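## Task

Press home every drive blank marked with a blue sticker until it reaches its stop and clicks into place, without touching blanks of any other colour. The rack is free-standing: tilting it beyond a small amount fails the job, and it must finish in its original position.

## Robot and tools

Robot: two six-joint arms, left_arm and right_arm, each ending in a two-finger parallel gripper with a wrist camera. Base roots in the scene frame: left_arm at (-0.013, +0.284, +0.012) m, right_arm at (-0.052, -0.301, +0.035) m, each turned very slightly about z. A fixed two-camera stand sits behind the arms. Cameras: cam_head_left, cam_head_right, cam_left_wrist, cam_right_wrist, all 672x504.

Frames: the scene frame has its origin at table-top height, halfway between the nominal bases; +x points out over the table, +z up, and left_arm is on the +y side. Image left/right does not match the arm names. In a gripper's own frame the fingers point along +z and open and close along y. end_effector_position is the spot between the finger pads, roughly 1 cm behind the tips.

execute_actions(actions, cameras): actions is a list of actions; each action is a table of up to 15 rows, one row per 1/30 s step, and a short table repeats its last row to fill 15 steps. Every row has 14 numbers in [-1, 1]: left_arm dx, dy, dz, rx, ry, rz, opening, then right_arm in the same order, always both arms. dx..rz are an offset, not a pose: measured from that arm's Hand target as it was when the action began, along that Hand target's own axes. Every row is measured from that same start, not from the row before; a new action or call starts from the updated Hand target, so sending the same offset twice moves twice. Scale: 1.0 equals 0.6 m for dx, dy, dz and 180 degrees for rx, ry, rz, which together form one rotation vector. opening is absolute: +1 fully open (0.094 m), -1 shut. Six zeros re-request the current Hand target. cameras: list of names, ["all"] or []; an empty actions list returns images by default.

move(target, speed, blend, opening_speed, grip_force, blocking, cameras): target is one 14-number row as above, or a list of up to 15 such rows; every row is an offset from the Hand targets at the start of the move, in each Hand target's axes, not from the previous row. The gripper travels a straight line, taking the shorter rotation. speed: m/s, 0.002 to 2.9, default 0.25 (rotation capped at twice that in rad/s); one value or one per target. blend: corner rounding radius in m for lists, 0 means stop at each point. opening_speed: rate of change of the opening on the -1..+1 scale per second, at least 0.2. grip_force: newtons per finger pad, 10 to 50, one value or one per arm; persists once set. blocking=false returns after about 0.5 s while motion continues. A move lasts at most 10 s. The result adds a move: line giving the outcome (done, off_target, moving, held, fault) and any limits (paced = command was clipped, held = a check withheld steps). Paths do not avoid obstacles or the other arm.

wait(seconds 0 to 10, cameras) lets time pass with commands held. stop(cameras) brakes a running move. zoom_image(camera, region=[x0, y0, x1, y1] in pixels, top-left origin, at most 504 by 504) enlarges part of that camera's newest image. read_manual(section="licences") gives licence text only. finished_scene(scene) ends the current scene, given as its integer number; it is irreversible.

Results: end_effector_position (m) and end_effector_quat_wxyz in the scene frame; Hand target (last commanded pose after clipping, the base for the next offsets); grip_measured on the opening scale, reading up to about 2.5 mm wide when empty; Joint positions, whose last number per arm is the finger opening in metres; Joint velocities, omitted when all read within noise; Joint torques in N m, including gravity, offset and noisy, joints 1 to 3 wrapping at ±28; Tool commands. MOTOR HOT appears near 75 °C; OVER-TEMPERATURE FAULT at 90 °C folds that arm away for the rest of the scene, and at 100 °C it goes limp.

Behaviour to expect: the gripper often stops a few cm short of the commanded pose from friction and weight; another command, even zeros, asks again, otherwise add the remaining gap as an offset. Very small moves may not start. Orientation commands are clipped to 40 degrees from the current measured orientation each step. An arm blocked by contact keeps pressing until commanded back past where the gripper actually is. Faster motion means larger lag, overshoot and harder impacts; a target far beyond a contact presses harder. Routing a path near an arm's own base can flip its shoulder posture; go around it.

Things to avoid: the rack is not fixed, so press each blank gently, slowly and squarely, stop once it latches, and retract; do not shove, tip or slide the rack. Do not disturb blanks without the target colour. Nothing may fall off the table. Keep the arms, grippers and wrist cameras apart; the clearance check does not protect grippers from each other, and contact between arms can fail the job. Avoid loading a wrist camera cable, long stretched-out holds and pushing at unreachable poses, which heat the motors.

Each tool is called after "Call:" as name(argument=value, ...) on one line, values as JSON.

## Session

Call:
execute_actions(actions=[])

Call:
zoom_image(camera="cam_head_left", region=[210, 40, 530, 230])

Scene clock: 0.00 s.
left_arm: end_effector_position=(+0.2876, +0.2100, +0.2731) grip_measured=+1.000 end_effector_quat_wxyz=(+0.595, -0.006, +0.801, +0.070) | right_arm: end_effector_position=(+0.2287, -0.0895, +0.2647) grip_measured=+1.000 end_effector_quat_wxyz=(+0.649, -0.075, +0.729, +0.202)
Joint positions: left_arm=[-0.599 0.843 0.697 -0.242 -0.727 -0.157 0.094] | right_arm=[0.921 0.997 0.389 0.523 0.478 0.238 0.094]
Joint velocities: within noise
Joint torques (N m): no reading
Heat: left arm: 28 °C; right arm: 29 °C.
Hand target: left_arm +0.2868, +0.2097, +0.2880; +0.609, -0.018, +0.790, +0.059 | right_arm +0.2278, -0.0886, +0.2743; +0.656, -0.074, +0.722, +0.206
Tool commands: left_gripper/opening=+1.0 right_gripper/opening=+1.0

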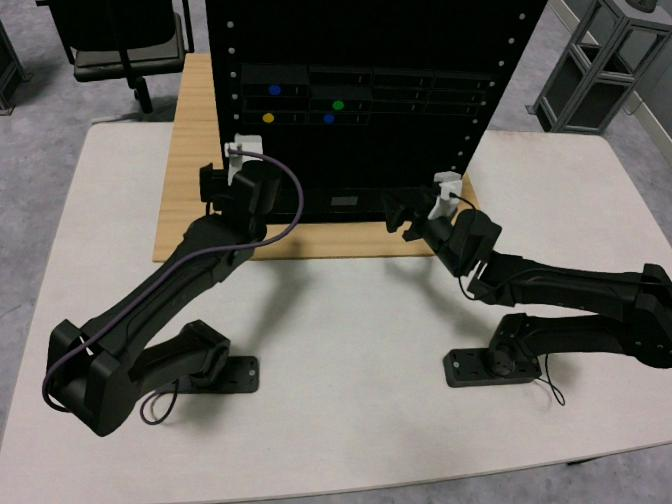

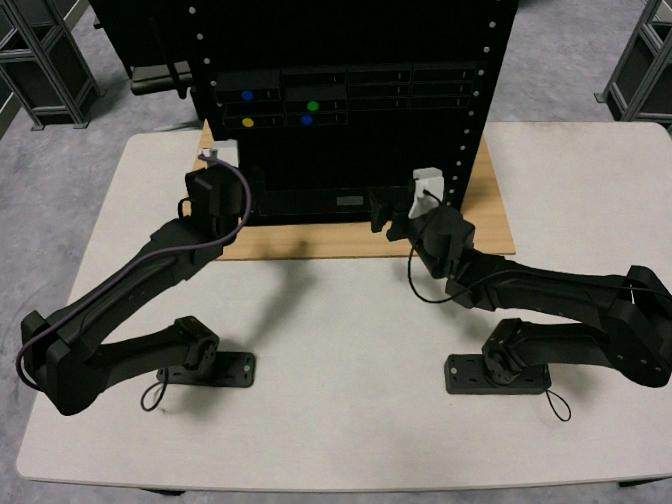

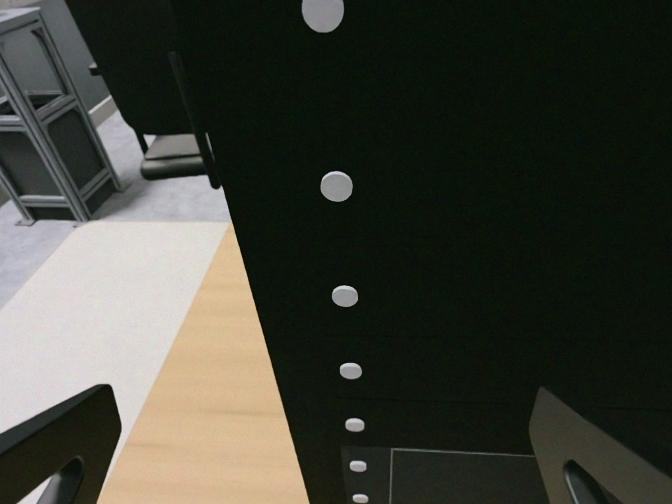

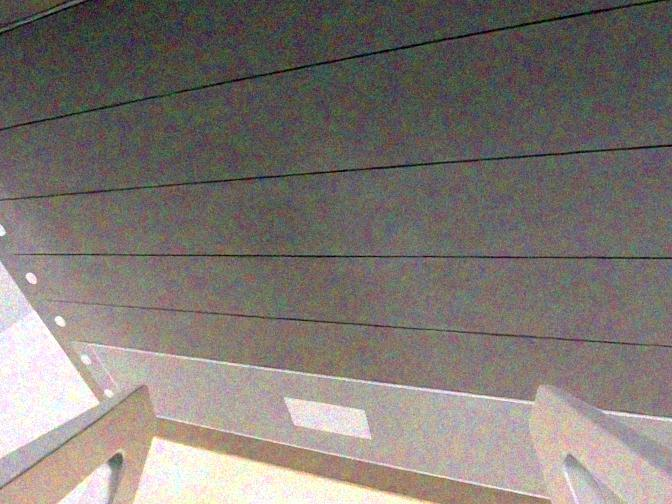

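Scaled by 1.575 from the camera's 672x504 image, which has a finer 960x720 frame.

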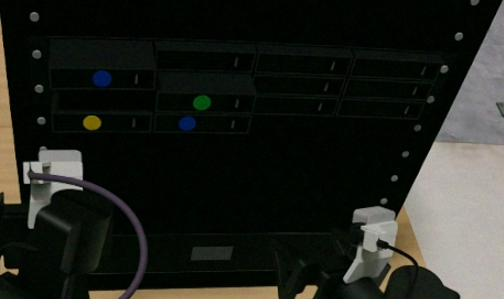

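Call:
move(target=[-0.157,-0.108,-0.169,0.035,-0.082,-0.0185,-1,-0.037,-0.222,-0.151,0,0,0,1], cameras=["all"])

Scene clock: 7.13 s.
left_arm: end_effector_position=(+0.2200, +0.1237, +0.3842) grip_measured=-0.996 end_effector_quat_wxyz=(+0.696, +0.034, +0.717, +0.017) | right_arm: end_effector_position=(+0.1994, -0.2497, +0.2690) grip_measured=+1.000 end_effector_quat_wxyz=(+0.662, -0.065, +0.717, +0.209)
Joint positions: left_arm=[-1.206 0.873 0.888 -0.106 -1.224 -0.015 0] | right_arm=[-0.181 0.306 0.249 0.012 -0.614 0.189 0.094]
Joint torques (N m): left_arm=[-0.25 -0.35 7.05 2.09 -0.18 0.1] | right_arm=[-0.47 1.77 9.83 1.02 -0.12 -0.19]
Heat: left arm: 29 °C; right arm: 30 °C.
Hand target: left_arm +0.2200, +0.1297, +0.3997; +0.707, +0.000, +0.707, +0.000 | right_arm +0.1975, -0.2484, +0.2742; +0.656, -0.074, +0.722, +0.206
Off the commanded pose: left_arm 0.017 m, 5 deg | right_arm 0.006 m, 1 deg.
move: off_target (left_arm)

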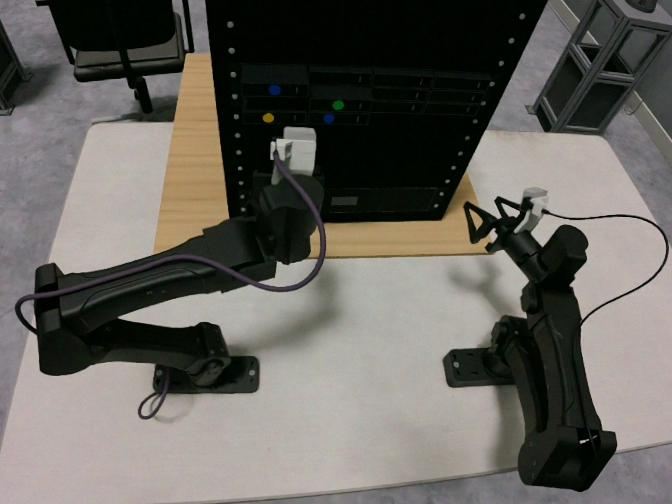

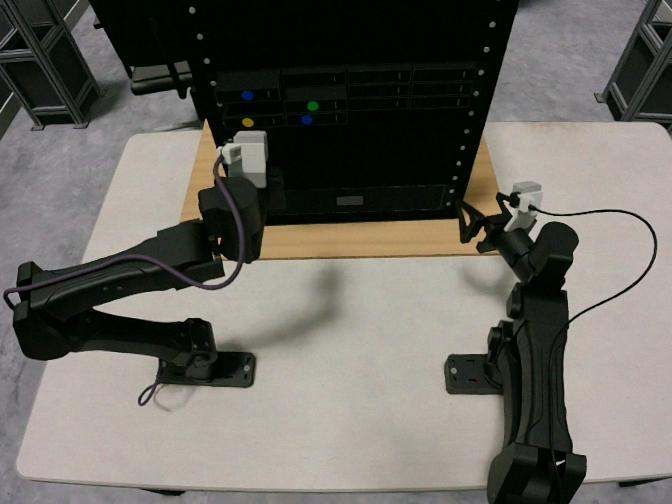

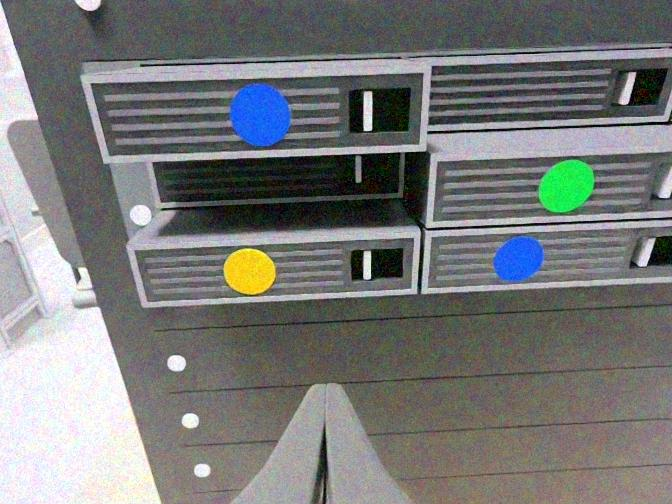

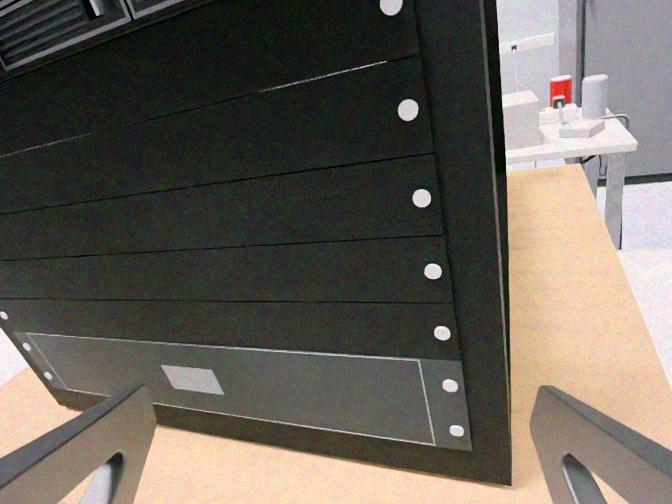

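Call:
move(target=[-0.084,0.0155,0.108,-0.006,-0.006,-0.014,-1,0,0,0,0,0,0,1], speed=0.15, cameras=["cam_left_wrist"])

Scene clock: 9.50 s.
left_arm: end_effector_position=(+0.2865, +0.1386, +0.4276) grip_measured=-0.996 end_effector_quat_wxyz=(+0.700, -0.004, +0.714, +0.021) | right_arm: end_effector_position=(+0.1993, -0.2494, +0.2686) grip_measured=+1.000 end_effector_quat_wxyz=(+0.661, -0.065, +0.717, +0.209)
Joint positions: left_arm=[-0.866 1.024 1.097 -0.106 -0.943 -0.002 0] | right_arm=[-0.181 0.306 0.249 0.011 -0.616 0.189 0.094]
Joint torques (N m): left_arm=[0.68 -1.37 9.16 1.77 0.19 -0.11] | right_arm=[-0.5 1.8 9.84 1.03 -0.12 -0.19]
Heat: left arm: 29 °C; right arm: 30 °C.
Hand target: left_arm +0.2848, +0.1390, +0.4502; +0.714, -0.022, +0.700, -0.009 | right_arm +0.1975, -0.2484, +0.2742; +0.656, -0.074, +0.722, +0.206
Off the commanded pose: left_arm 0.023 m, 5 deg | right_arm 0.006 m, 1 deg.
move: off_target (left_arm)
Images, in order (width x height): cam_left_wrist 672x504.

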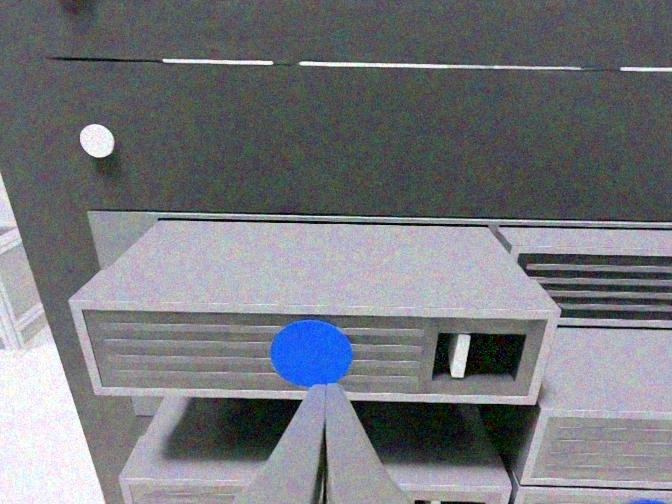

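Call:
move(target=[-0.009,0.0,0.022,0,0,-0.006,-1,0,0,0,0,0,0,1], speed=0.06, cameras=["cam_left_wrist"])

Scene clock: 13.60 s.
left_arm: end_effector_position=(+0.2979, +0.1353, +0.4342) grip_measured=-0.996 end_effector_quat_wxyz=(+0.701, -0.007, +0.713, +0.010) | right_arm: end_effector_position=(+0.1993, -0.2494, +0.2686) grip_measured=+1.000 end_effector_quat_wxyz=(+0.661, -0.065, +0.717, +0.209)
Joint positions: left_arm=[-0.824 1.061 1.138 -0.106 -0.889 -0.018 0] | right_arm=[-0.181 0.306 0.249 0.011 -0.616 0.189 0.094]
Joint torques (N m): left_arm=[0.73 -1.58 9.13 1.74 0.18 -0.18] | right_arm=[-0.49 1.8 9.83 1.03 -0.12 -0.19]
Heat: left arm: 29 °C; right arm: 31 °C.
Hand target: left_arm +0.2978, +0.1395, +0.4558; +0.714, -0.029, +0.700, -0.016 | right_arm +0.1975, -0.2484, +0.2742; +0.656, -0.074, +0.722, +0.206
Off the commanded pose: left_arm 0.022 m, 4 deg | right_arm 0.006 m, 1 deg.
move: off_target (left_arm)
Images, in order (width x height): cam_left_wrist 672x504.

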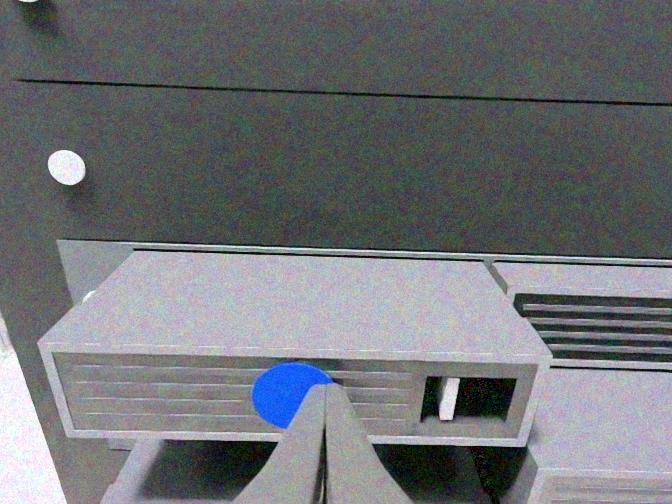

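Call:
move(target=[-0.002,0.008,0.03,0,0,0,-1,0,0,0,0,0,0,1], speed=0.06)

Call:
move(target=[-0.004,0.0,0.025,0,0,0,-1,0,0,0,0,0,0,1], speed=0.06, cameras=["cam_left_wrist"])

Scene clock: 15.23 s.
left_arm: end_effector_position=(+0.3164, +0.1421, +0.4326) grip_measured=-0.996 end_effector_quat_wxyz=(+0.697, -0.007, +0.717, +0.013) | right_arm: end_effector_position=(+0.1993, -0.2494, +0.2686) grip_measured=+1.000 end_effector_quat_wxyz=(+0.661, -0.065, +0.717, +0.209)
Joint positions: left_arm=[-0.738 1.093 1.158 -0.106 -0.808 -0.021 0] | right_arm=[-0.181 0.306 0.249 0.011 -0.616 0.189 0.094]
Joint torques (N m): left_arm=[0.62 -1.96 9.24 1.89 0.17 -0.18] | right_arm=[-0.5 1.81 9.83 1.03 -0.12 -0.18]
Heat: left arm: 29 °C; right arm: 32 °C.
Hand target: left_arm +0.3157, +0.1447, +0.4570; +0.714, -0.029, +0.700, -0.016 | right_arm +0.1975, -0.2484, +0.2742; +0.656, -0.074, +0.722, +0.206
Off the commanded pose: left_arm 0.025 m, 5 deg | right_arm 0.006 m, 1 deg.
move: off_target (left_arm)

Scene clock: 16.40 s.
left_arm: end_effector_position=(+0.3289, +0.1417, +0.4340) grip_measured=-0.996 end_effector_quat_wxyz=(+0.695, -0.007, +0.719, +0.012) | right_arm: end_effector_position=(+0.1993, -0.2494, +0.2686) grip_measured=+1.000 end_effector_quat_wxyz=(+0.661, -0.065, +0.717, +0.209)
Joint positions: left_arm=[-0.699 1.13 1.189 -0.106 -0.767 -0.024 0] | right_arm=[-0.181 0.306 0.249 0.011 -0.616 0.189 0.094]
Joint torques (N m): left_arm=[1.07 -1.87 9.43 2 0.26 -0.17] | right_arm=[-0.53 1.81 9.84 1.03 -0.11 -0.2]
Heat: left arm: 29 °C; right arm: 32 °C.
Hand target: left_arm +0.3307, +0.1451, +0.4597; +0.714, -0.029, +0.700, -0.016 | right_arm +0.1975, -0.2484, +0.2742; +0.656, -0.074, +0.722, +0.206
Off the commanded pose: left_arm 0.026 m, 5 deg | right_arm 0.006 m, 1 deg.
move: off_target (left_arm)
Images, in order (width x height): cam_left_wrist 672x504.

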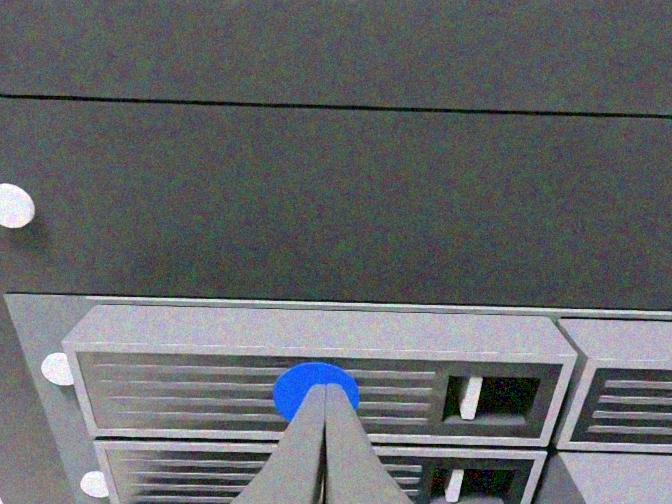

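Call:
move(target=[-0.006,0.0,0.014,0,0,0,-1,0,0,0,0,0,0,1], speed=0.04)

Call:
move(target=[0,0.0,0.008,0,0,0,-1,0,0,0,0,0,0,1], speed=0.04, cameras=["cam_left_wrist"])

Scene clock: 17.93 s.
left_arm: end_effector_position=(+0.3293, +0.1416, +0.4382) grip_measured=-0.996 end_effector_quat_wxyz=(+0.697, -0.006, +0.717, +0.008) | right_arm: end_effector_position=(+0.1993, -0.2494, +0.2686) grip_measured=+1.000 end_effector_quat_wxyz=(+0.661, -0.065, +0.717, +0.209)
Joint positions: left_arm=[-0.694 1.131 1.201 -0.109 -0.756 -0.024 0] | right_arm=[-0.181 0.306 0.249 0.011 -0.616 0.189 0.094]
Joint torques (N m): left_arm=[3.06 -0.29 10.5 2.01 0.41 -0.17] | right_arm=[-0.49 1.8 9.81 1.03 -0.12 -0.18]
Heat: left arm: 29 °C; right arm: 32 °C.
Hand target: left_arm +0.3390, +0.1455, +0.4635; +0.714, -0.029, +0.700, -0.016 | right_arm +0.1975, -0.2484, +0.2742; +0.656, -0.074, +0.722, +0.206
Off the commanded pose: left_arm 0.027 m, 5 deg | right_arm 0.006 m, 1 deg.
move: off_target (left_arm)

Scene clock: 19.07 s.
left_arm: end_effector_position=(+0.3294, +0.1413, +0.4387) grip_measured=-0.996 end_effector_quat_wxyz=(+0.696, -0.003, +0.718, +0.007) | right_arm: end_effector_position=(+0.1993, -0.2494, +0.2686) grip_measured=+1.000 end_effector_quat_wxyz=(+0.661, -0.065, +0.717, +0.209)
Joint positions: left_arm=[-0.691 1.131 1.207 -0.12 -0.747 -0.024 0] | right_arm=[-0.181 0.306 0.249 0.011 -0.616 0.189 0.094]
Joint torques (N m): left_arm=[3.86 0.58 10.45 2.21 0.45 -0.18] | right_arm=[-0.49 1.8 9.84 1.02 -0.12 -0.19]
Heat: left arm: 30 °C; right arm: 32 °C.
Hand target: left_arm +0.3438, +0.1456, +0.4636; +0.714, -0.029, +0.700, -0.016 | right_arm +0.1975, -0.2484, +0.2742; +0.656, -0.074, +0.722, +0.206
Off the commanded pose: left_arm 0.029 m, 5 deg | right_arm 0.006 m, 1 deg.
move: off_target (left_arm)
Images, in order (width x height): cam_left_wrist 672x504.

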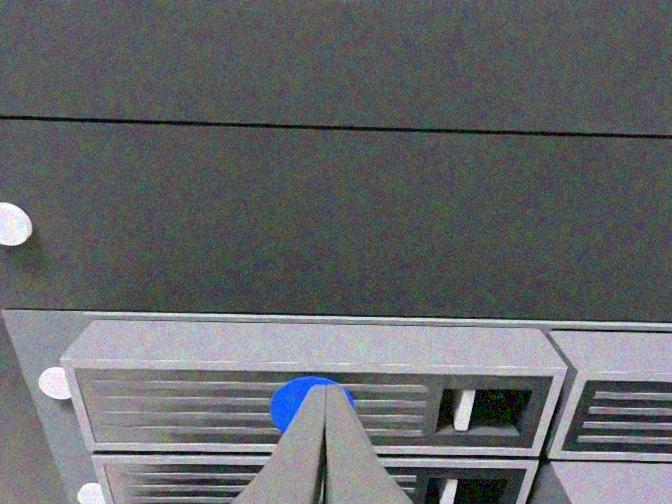

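Call:
move(target=[[0,0.0,-0.17,0,0,0,-1,0,0,0,0,0,0,1],[0.13,-0.16,-0.19,0.0095,0,0.5205,-1,0,0,0,0,0,0,1]], blend=[0.02,0], speed=0.25, cameras=["all"])

Scene clock: 26.00 s.
left_arm: end_effector_position=(+0.2367, +0.0419, +0.3816) grip_measured=-0.996 end_effector_quat_wxyz=(+0.480, +0.523, +0.489, +0.507) | right_arm: end_effector_position=(+0.1993, -0.2494, +0.2686) grip_measured=+1.000 end_effector_quat_wxyz=(+0.661, -0.065, +0.717, +0.209)
Joint positions: left_arm=[-1.251 1.217 1.036 0.09 -1.285 1.545 0] | right_arm=[-0.181 0.306 0.249 0.011 -0.616 0.189 0.094]
Joint torques (N m): left_arm=[-0.62 -3.19 5.67 2.11 -0.17 0.08] | right_arm=[-0.5 1.8 9.84 1.03 -0.11 -0.19]
Heat: left arm: 30 °C; right arm: 33 °C.
Hand target: left_arm +0.2331, +0.0427, +0.3897; +0.500, +0.500, +0.499, +0.500 | right_arm +0.1975, -0.2484, +0.2742; +0.656, -0.074, +0.722, +0.206
Off the commanded pose: left_arm 0.009 m, 4 deg | right_arm 0.006 m, 1 deg.
move: off_target (left_arm)

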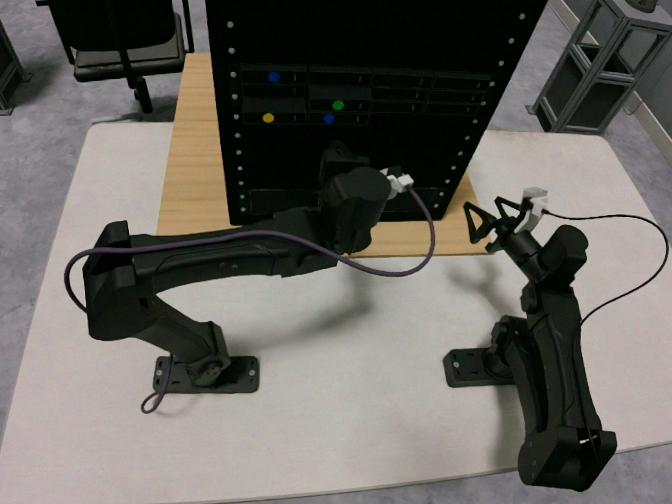

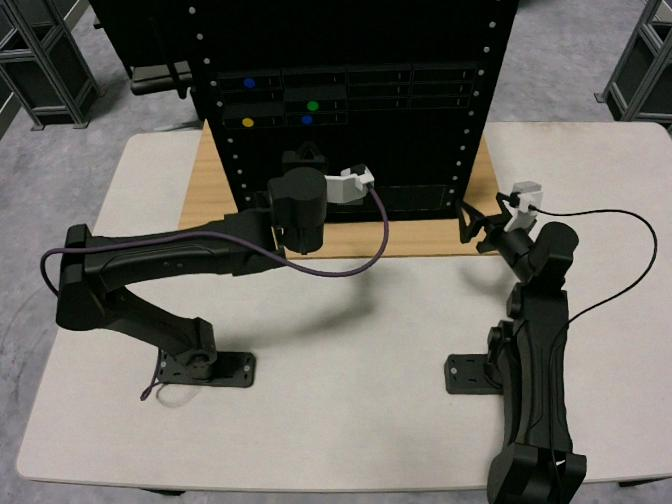

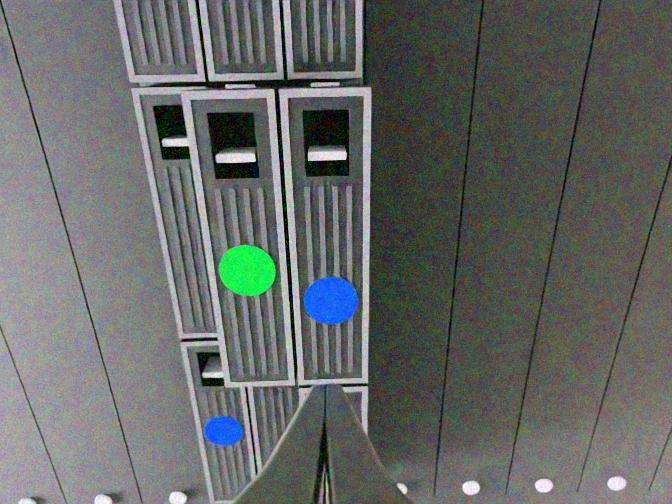

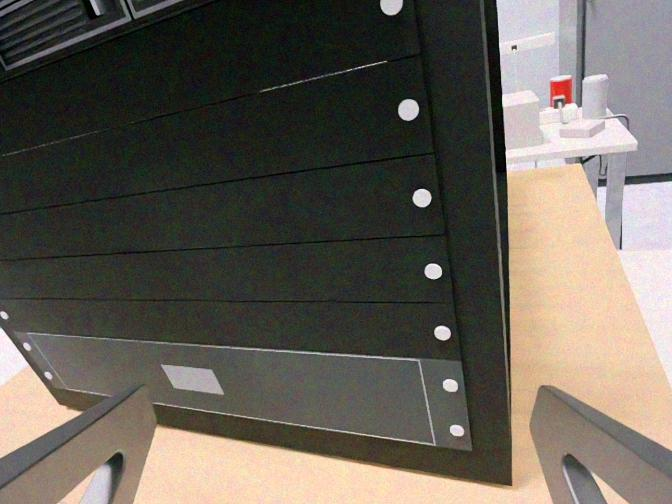

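Call:
move(target=[-0.008,0.013,0.092,-0.008,0,-0.012,-1,0,0,0,0,0,0,1], speed=0.12, cameras=["cam_left_wrist"])

Scene clock: 29.27 s.
left_arm: end_effector_position=(+0.2869, +0.0400, +0.3691) grip_measured=-0.996 end_effector_quat_wxyz=(+0.475, +0.520, +0.492, +0.512) | right_arm: end_effector_position=(+0.1993, -0.2494, +0.2686) grip_measured=+1.000 end_effector_quat_wxyz=(+0.661, -0.065, +0.717, +0.209)
Joint positions: left_arm=[-1.077 1.304 1.036 0.212 -1.127 1.584 0] | right_arm=[-0.181 0.306 0.249 0.011 -0.616 0.189 0.094]
Joint torques (N m): left_arm=[0.58 -3.85 9.22 2.24 0.17 0.05] | right_arm=[-0.49 1.8 9.81 1.03 -0.11 -0.19]
Heat: left arm: 30 °C; right arm: 33 °C.
Hand target: left_arm +0.2883, +0.0379, +0.3975; +0.516, +0.484, +0.502, +0.497 | right_arm +0.1975, -0.2484, +0.2742; +0.656, -0.074, +0.722, +0.206
Off the commanded pose: left_arm 0.028 m, 7 deg | right_arm 0.006 m, 1 deg.
move: off_target (left_arm)
Images, in order (width x height): cam_left_wrist 672x504.

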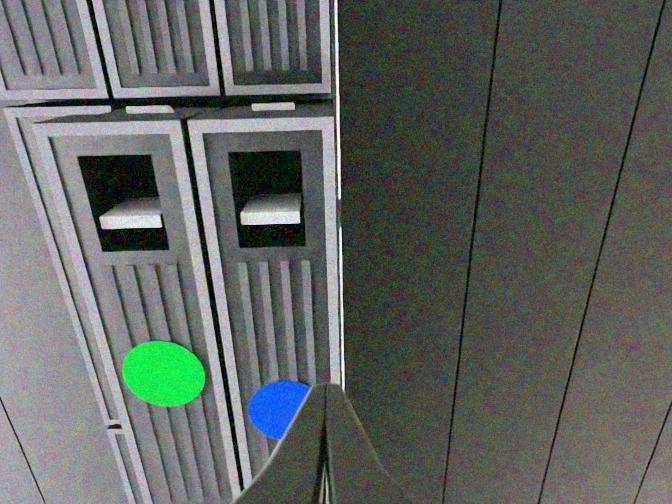

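Call:
move(target=[-0.002,0.022,0.014,0,-0.006,-0.012,-1,0,0,0,0,0,0,1], speed=0.08, cameras=["cam_left_wrist"])

Scene clock: 31.60 s.
left_arm: end_effector_position=(+0.2950, +0.0382, +0.3890) grip_measured=-0.996 end_effector_quat_wxyz=(+0.497, +0.506, +0.496, +0.501) | right_arm: end_effector_position=(+0.1993, -0.2494, +0.2686) grip_measured=+1.000 end_effector_quat_wxyz=(+0.661, -0.065, +0.717, +0.209)
Joint positions: left_arm=[-1.05 1.315 1.094 0.213 -1.086 1.576 0] | right_arm=[-0.181 0.306 0.249 0.011 -0.616 0.189 0.094]
Joint torques (N m): left_arm=[0.64 -3.89 9.35 1.69 0.19 -0.24] | right_arm=[-0.49 1.8 9.83 1.03 -0.12 -0.19]
Heat: left arm: 30 °C; right arm: 34 °C.
Hand target: left_arm +0.2963, +0.0372, +0.4109; +0.530, +0.480, +0.506, +0.483 | right_arm +0.1975, -0.2484, +0.2742; +0.656, -0.074, +0.722, +0.206
Off the commanded pose: left_arm 0.022 m, 5 deg | right_arm 0.006 m, 1 deg.
move: off_target (left_arm)
Images, in order (width x height): cam_left_wrist 672x504.

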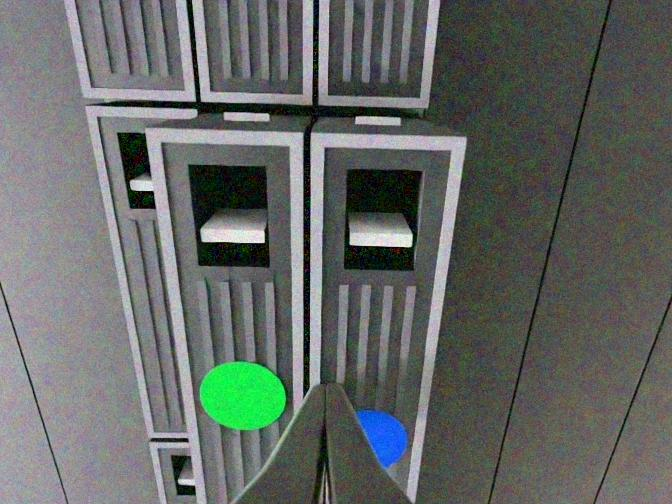

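Call:
move(target=[0,-0.014,0.006,0,0,0,-1,0,0,0,0,0,0,1], speed=0.08, cameras=["cam_left_wrist"])

Scene clock: 33.17 s.
left_arm: end_effector_position=(+0.2965, +0.0349, +0.3859) grip_measured=-0.996 end_effector_quat_wxyz=(+0.497, +0.509, +0.495, +0.498) | right_arm: end_effector_position=(+0.1993, -0.2494, +0.2686) grip_measured=+1.000 end_effector_quat_wxyz=(+0.661, -0.065, +0.717, +0.209)
Joint positions: left_arm=[-1.048 1.324 1.094 0.213 -1.077 1.572 0] | right_arm=[-0.181 0.306 0.249 0.011 -0.616 0.189 0.094]
Joint torques (N m): left_arm=[0.7 -4 7.58 2 0.23 -0.24] | right_arm=[-0.5 1.78 9.85 1.03 -0.11 -0.19]
Heat: left arm: 30 °C; right arm: 34 °C.
Hand target: left_arm +0.3001, +0.0365, +0.4027; +0.530, +0.480, +0.506, +0.483 | right_arm +0.1975, -0.2484, +0.2742; +0.656, -0.074, +0.722, +0.206
Off the commanded pose: left_arm 0.017 m, 6 deg | right_arm 0.006 m, 1 deg.
move: off_target (left_arm)
Images, in order (width x height): cam_left_wrist 672x504.

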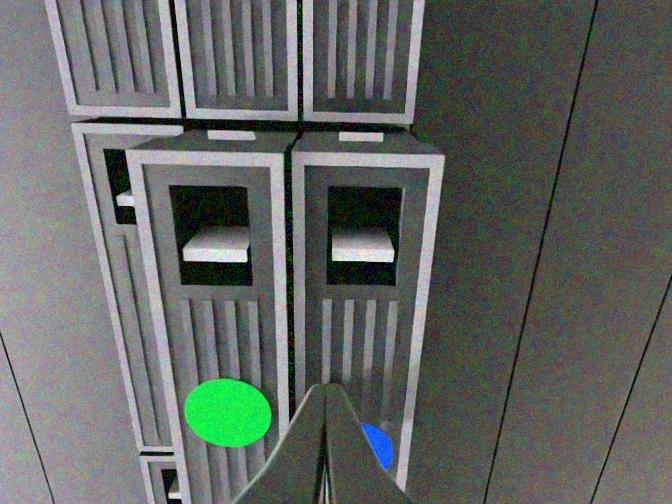

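Call:
move(target=[0.004,-0.016,-0.006,0,0,0,-1,0,0,0,0,0,0,1], speed=0.08, cameras=["cam_left_wrist"])

Scene clock: 34.57 s.
left_arm: end_effector_position=(+0.2965, +0.0350, +0.3782) grip_measured=-0.996 end_effector_quat_wxyz=(+0.493, +0.514, +0.494, +0.499) | right_arm: end_effector_position=(+0.1993, -0.2494, +0.2686) grip_measured=+1.000 end_effector_quat_wxyz=(+0.661, -0.065, +0.717, +0.209)
Joint positions: left_arm=[-1.048 1.324 1.074 0.216 -1.077 1.567 0] | right_arm=[-0.181 0.306 0.249 0.011 -0.616 0.189 0.094]
Joint torques (N m): left_arm=[0.1 -4.92 5.89 2.26 0.14 -0.25] | right_arm=[-0.49 1.81 9.83 1.03 -0.12 -0.19]
Heat: left arm: 30 °C; right arm: 34 °C.
Hand target: left_arm +0.2968, +0.0382, +0.3928; +0.530, +0.480, +0.506, +0.483 | right_arm +0.1975, -0.2484, +0.2742; +0.656, -0.074, +0.722, +0.206
Off the commanded pose: left_arm 0.015 m, 6 deg | right_arm 0.006 m, 1 deg.
move: off_target (left_arm)
Images, in order (width x height): cam_left_wrist 672x504.

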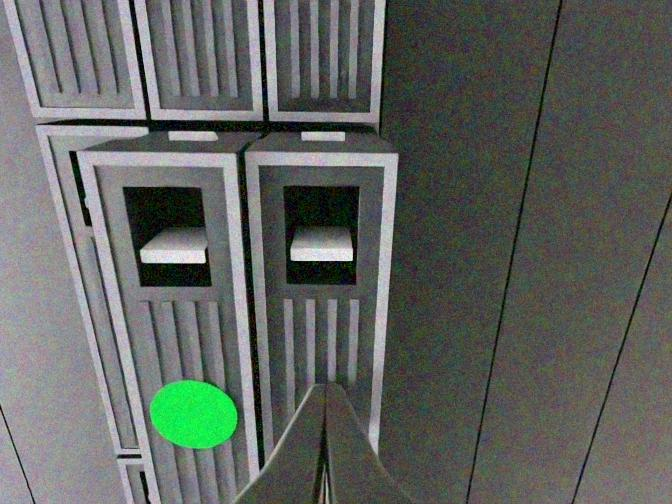

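Call:
move(target=[0.0,0.006,0.025,0,0,0,-1,0,0,0,0,0,0,1], speed=0.06, cameras=["cam_left_wrist"])

Scene clock: 36.13 s.
left_arm: end_effector_position=(+0.3086, +0.0384, +0.3732) grip_measured=-0.996 end_effector_quat_wxyz=(+0.487, +0.518, +0.494, +0.500) | right_arm: end_effector_position=(+0.1993, -0.2494, +0.2686) grip_measured=+1.000 end_effector_quat_wxyz=(+0.661, -0.065, +0.717, +0.209)
Joint positions: left_arm=[-1.005 1.338 1.074 0.216 -1.037 1.565 0] | right_arm=[-0.181 0.306 0.249 0.011 -0.616 0.189 0.094]
Joint torques (N m): left_arm=[0.72 -4.25 8.21 2.23 0.18 -0.23] | right_arm=[-0.51 1.8 9.81 1.03 -0.11 -0.18]
Heat: left arm: 30 °C; right arm: 34 °C.
Hand target: left_arm +0.3117, +0.0382, +0.3968; +0.530, +0.480, +0.506, +0.483 | right_arm +0.1975, -0.2484, +0.2742; +0.656, -0.074, +0.722, +0.206
Off the commanded pose: left_arm 0.024 m, 7 deg | right_arm 0.006 m, 1 deg.
move: off_target (left_arm)
Images, in order (width x height): cam_left_wrist 672x504.

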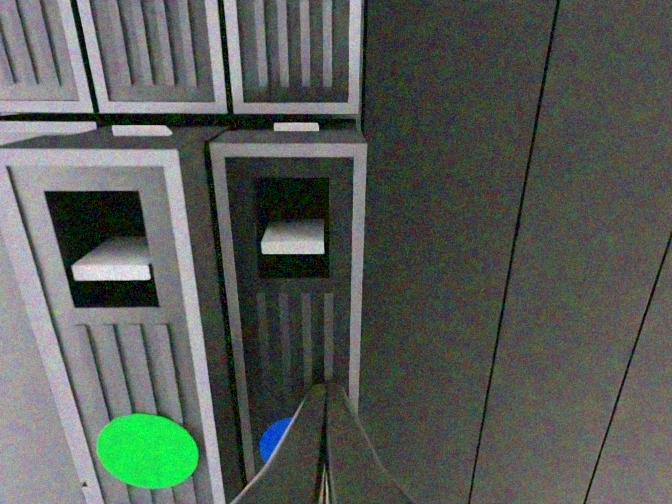

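Call:
move(target=[0.0,0.01,0.018,0,0,0,-1,0,0,0,0,0,0,1], speed=0.06, cameras=["cam_left_wrist"])

Scene clock: 37.67 s.
left_arm: end_effector_position=(+0.3181, +0.0377, +0.3753) grip_measured=-0.996 end_effector_quat_wxyz=(+0.490, +0.518, +0.494, +0.498) | right_arm: end_effector_position=(+0.1993, -0.2494, +0.2686) grip_measured=+1.000 end_effector_quat_wxyz=(+0.661, -0.065, +0.717, +0.209)
Joint positions: left_arm=[-0.976 1.357 1.095 0.216 -1.003 1.565 0] | right_arm=[-0.181 0.306 0.249 0.011 -0.616 0.189 0.094]
Joint torques (N m): left_arm=[0.73 -4.26 9.57 2.06 0.17 -0.21] | right_arm=[-0.51 1.81 9.83 1.03 -0.11 -0.19]
Heat: left arm: 30 °C; right arm: 34 °C.
Hand target: left_arm +0.3224, +0.0384, +0.4031; +0.530, +0.480, +0.506, +0.483 | right_arm +0.1975, -0.2484, +0.2742; +0.656, -0.074, +0.722, +0.206
Off the commanded pose: left_arm 0.028 m, 7 deg | right_arm 0.006 m, 1 deg.
move: off_target (left_arm)
Images, in order (width x height): cam_left_wrist 672x504.

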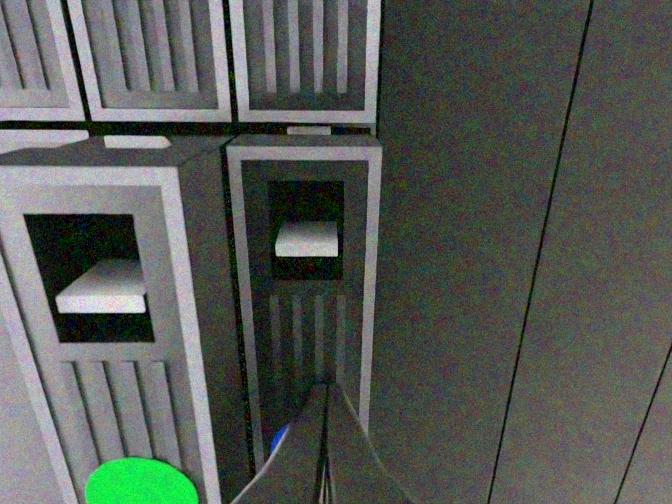

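Call:
move(target=[0.0,-0.002,0.014,0,0,0,-1,0,0,0,0,0,0,1], speed=0.06, cameras=["cam_left_wrist"])

Scene clock: 39.20 s.
left_arm: end_effector_position=(+0.3255, +0.0383, +0.3747) grip_measured=-0.996 end_effector_quat_wxyz=(+0.488, +0.518, +0.495, +0.499) | right_arm: end_effector_position=(+0.1993, -0.2494, +0.2686) grip_measured=+1.000 end_effector_quat_wxyz=(+0.661, -0.065, +0.717, +0.209)
Joint positions: left_arm=[-0.955 1.372 1.108 0.216 -0.985 1.565 0] | right_arm=[-0.181 0.306 0.249 0.011 -0.616 0.189 0.094]
Joint torques (N m): left_arm=[0.83 -4.26 9.51 2.13 0.22 -0.22] | right_arm=[-0.51 1.8 9.84 1.02 -0.12 -0.18]
Heat: left arm: 31 °C; right arm: 34 °C.
Hand target: left_arm +0.3308, +0.0382, +0.4021; +0.530, +0.480, +0.506, +0.483 | right_arm +0.1975, -0.2484, +0.2742; +0.656, -0.074, +0.722, +0.206
Off the commanded pose: left_arm 0.028 m, 7 deg | right_arm 0.006 m, 1 deg.
move: off_target (left_arm)
Images, in order (width x height): cam_left_wrist 672x504.

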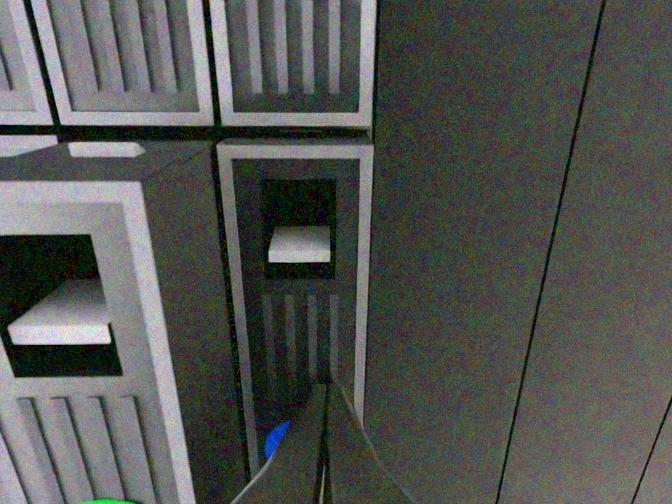

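Call:
move(target=[0.0,0,0.014,0,0,0,-1,0,0,0,0,0,0,1], speed=0.05, cameras=["cam_left_wrist"])

Scene clock: 40.60 s.
left_arm: end_effector_position=(+0.3309, +0.0379, +0.3739) grip_measured=-0.996 end_effector_quat_wxyz=(+0.487, +0.519, +0.495, +0.498) | right_arm: end_effector_position=(+0.1993, -0.2494, +0.2686) grip_measured=+1.000 end_effector_quat_wxyz=(+0.661, -0.065, +0.717, +0.209)
Joint positions: left_arm=[-0.939 1.384 1.117 0.216 -0.968 1.564 0] | right_arm=[-0.181 0.306 0.249 0.011 -0.616 0.189 0.094]
Joint torques (N m): left_arm=[1.43 -3.92 9.92 2.16 0.31 -0.23] | right_arm=[-0.51 1.8 9.83 1.03 -0.11 -0.19]
Heat: left arm: 31 °C; right arm: 34 °C.
Hand target: left_arm +0.3392, +0.0380, +0.4024; +0.530, +0.480, +0.506, +0.483 | right_arm +0.1975, -0.2484, +0.2742; +0.656, -0.074, +0.722, +0.206
Off the commanded pose: left_arm 0.030 m, 7 deg | right_arm 0.006 m, 1 deg.
move: off_target (left_arm)
Images, in order (width x height): cam_left_wrist 672x504.

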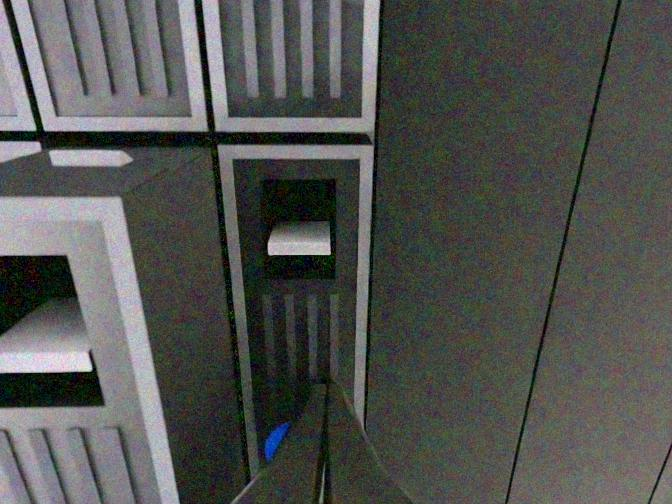

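Call:
move(target=[0.0,0,0.012,0,0,0,-1,0,0,0,0,0,0,1], speed=0.05)

Call:
move(target=[0.0,0,0.01,0,0,0,-1,0,0,0,0,0,0,1], speed=0.05, cameras=["cam_left_wrist"])

Scene clock: 42.07 s.
left_arm: end_effector_position=(+0.3311, +0.0375, +0.3746) grip_measured=-0.996 end_effector_quat_wxyz=(+0.488, +0.519, +0.495, +0.498) | right_arm: end_effector_position=(+0.1993, -0.2494, +0.2686) grip_measured=+1.000 end_effector_quat_wxyz=(+0.661, -0.065, +0.717, +0.209)
Joint positions: left_arm=[-0.939 1.386 1.12 0.216 -0.968 1.564 0] | right_arm=[-0.181 0.306 0.249 0.011 -0.616 0.189 0.094]
Joint torques (N m): left_arm=[3.07 -3.04 10.62 2.21 0.48 -0.21] | right_arm=[-0.49 1.78 9.84 1.02 -0.11 -0.19]
Heat: left arm: 31 °C; right arm: 34 °C.
Hand target: left_arm +0.3464, +0.0379, +0.4025; +0.530, +0.480, +0.506, +0.483 | right_arm +0.1975, -0.2484, +0.2742; +0.656, -0.074, +0.722, +0.206
Off the commanded pose: left_arm 0.032 m, 7 deg | right_arm 0.006 m, 1 deg.
move: off_target (left_arm)

Scene clock: 43.07 s.
left_arm: end_effector_position=(+0.3315, +0.0380, +0.3752) grip_measured=-0.996 end_effector_quat_wxyz=(+0.488, +0.518, +0.495, +0.498) | right_arm: end_effector_position=(+0.1993, -0.2494, +0.2686) grip_measured=+1.000 end_effector_quat_wxyz=(+0.661, -0.065, +0.717, +0.209)
Joint positions: left_arm=[-0.938 1.386 1.121 0.216 -0.968 1.564 0] | right_arm=[-0.181 0.306 0.249 0.011 -0.616 0.189 0.094]
Joint torques (N m): left_arm=[4.31 -2.3 11.14 2.24 0.62 -0.23] | right_arm=[-0.5 1.8 9.81 1.03 -0.11 -0.19]
Heat: left arm: 31 °C; right arm: 34 °C.
Hand target: left_arm +0.3524, +0.0378, +0.4027; +0.530, +0.480, +0.506, +0.483 | right_arm +0.1975, -0.2484, +0.2742; +0.656, -0.074, +0.722, +0.206
Off the commanded pose: left_arm 0.034 m, 7 deg | right_arm 0.006 m, 1 deg.
move: off_target (left_arm)
Images, in order (width x height): cam_left_wrist 672x504.

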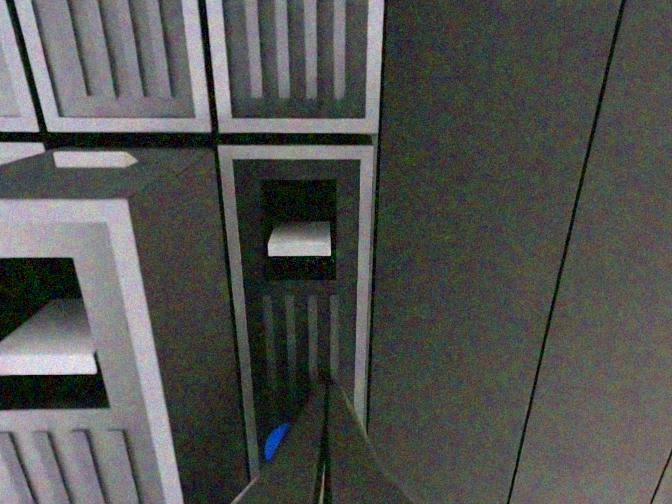

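Call:
move(target=[[0,-0.016,-0.05,0,0,0,-1,0,0,0,0,0,0,1],[0,-0.016,-0.22,0,0,0,-1,0,0,0,0,0,0,1]], blend=[0.01,0], speed=0.2, cameras=["all"])

Scene clock: 45.53 s.
left_arm: end_effector_position=(+0.2223, +0.0312, +0.3764) grip_measured=-0.996 end_effector_quat_wxyz=(+0.506, +0.510, +0.491, +0.494) | right_arm: end_effector_position=(+0.1993, -0.2494, +0.2686) grip_measured=+1.000 end_effector_quat_wxyz=(+0.661, -0.065, +0.717, +0.209)
Joint positions: left_arm=[-1.312 1.225 0.977 0.245 -1.324 1.576 0] | right_arm=[-0.181 0.306 0.249 0.011 -0.616 0.189 0.094]
Joint torques (N m): left_arm=[-0.53 -4.81 5.67 2.05 -0.11 0.05] | right_arm=[-0.51 1.78 9.83 1.03 -0.11 -0.19]
Heat: left arm: 31 °C; right arm: 35 °C.
Hand target: left_arm +0.2207, +0.0396, +0.3896; +0.530, +0.480, +0.506, +0.483 | right_arm +0.1975, -0.2484, +0.2742; +0.656, -0.074, +0.722, +0.206
Off the commanded pose: left_arm 0.016 m, 5 deg | right_arm 0.006 m, 1 deg.
move: off_target (left_arm)

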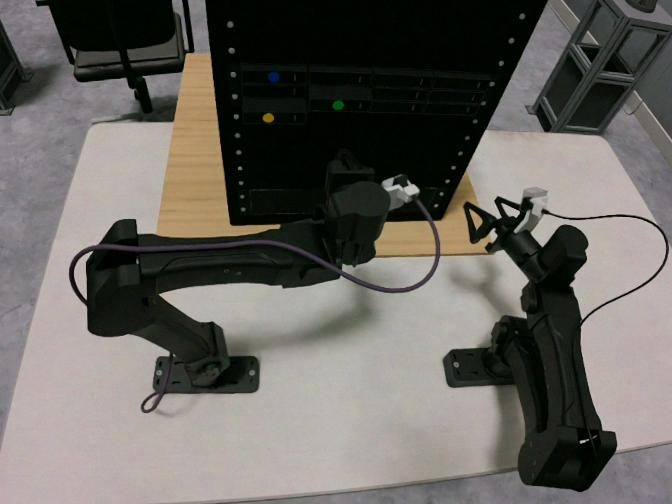

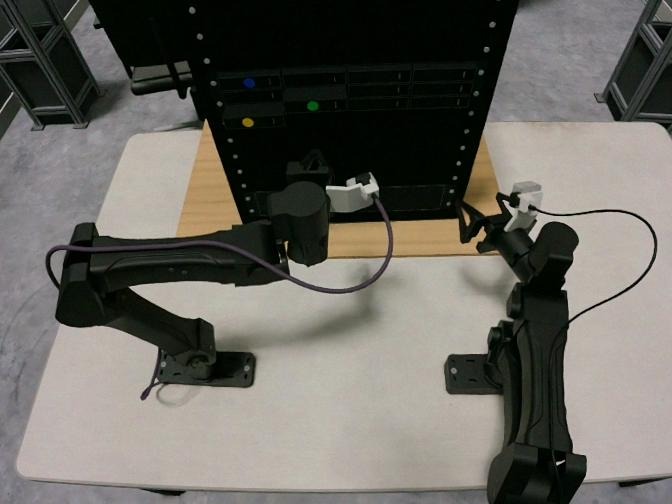

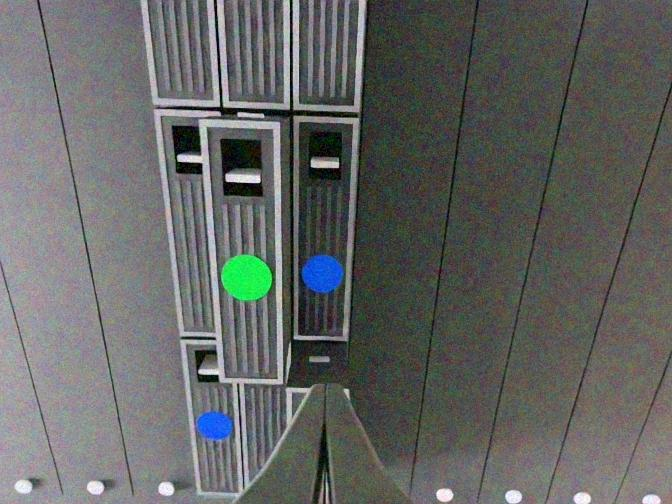

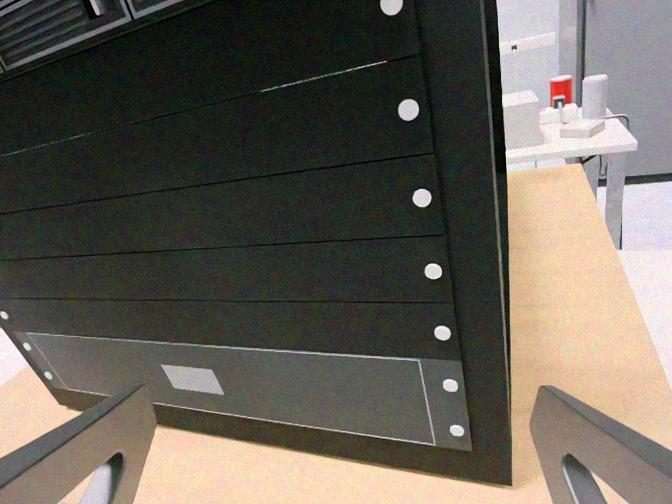

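Call:
finished_scene(scene=3)

The scene is finished: the task was done.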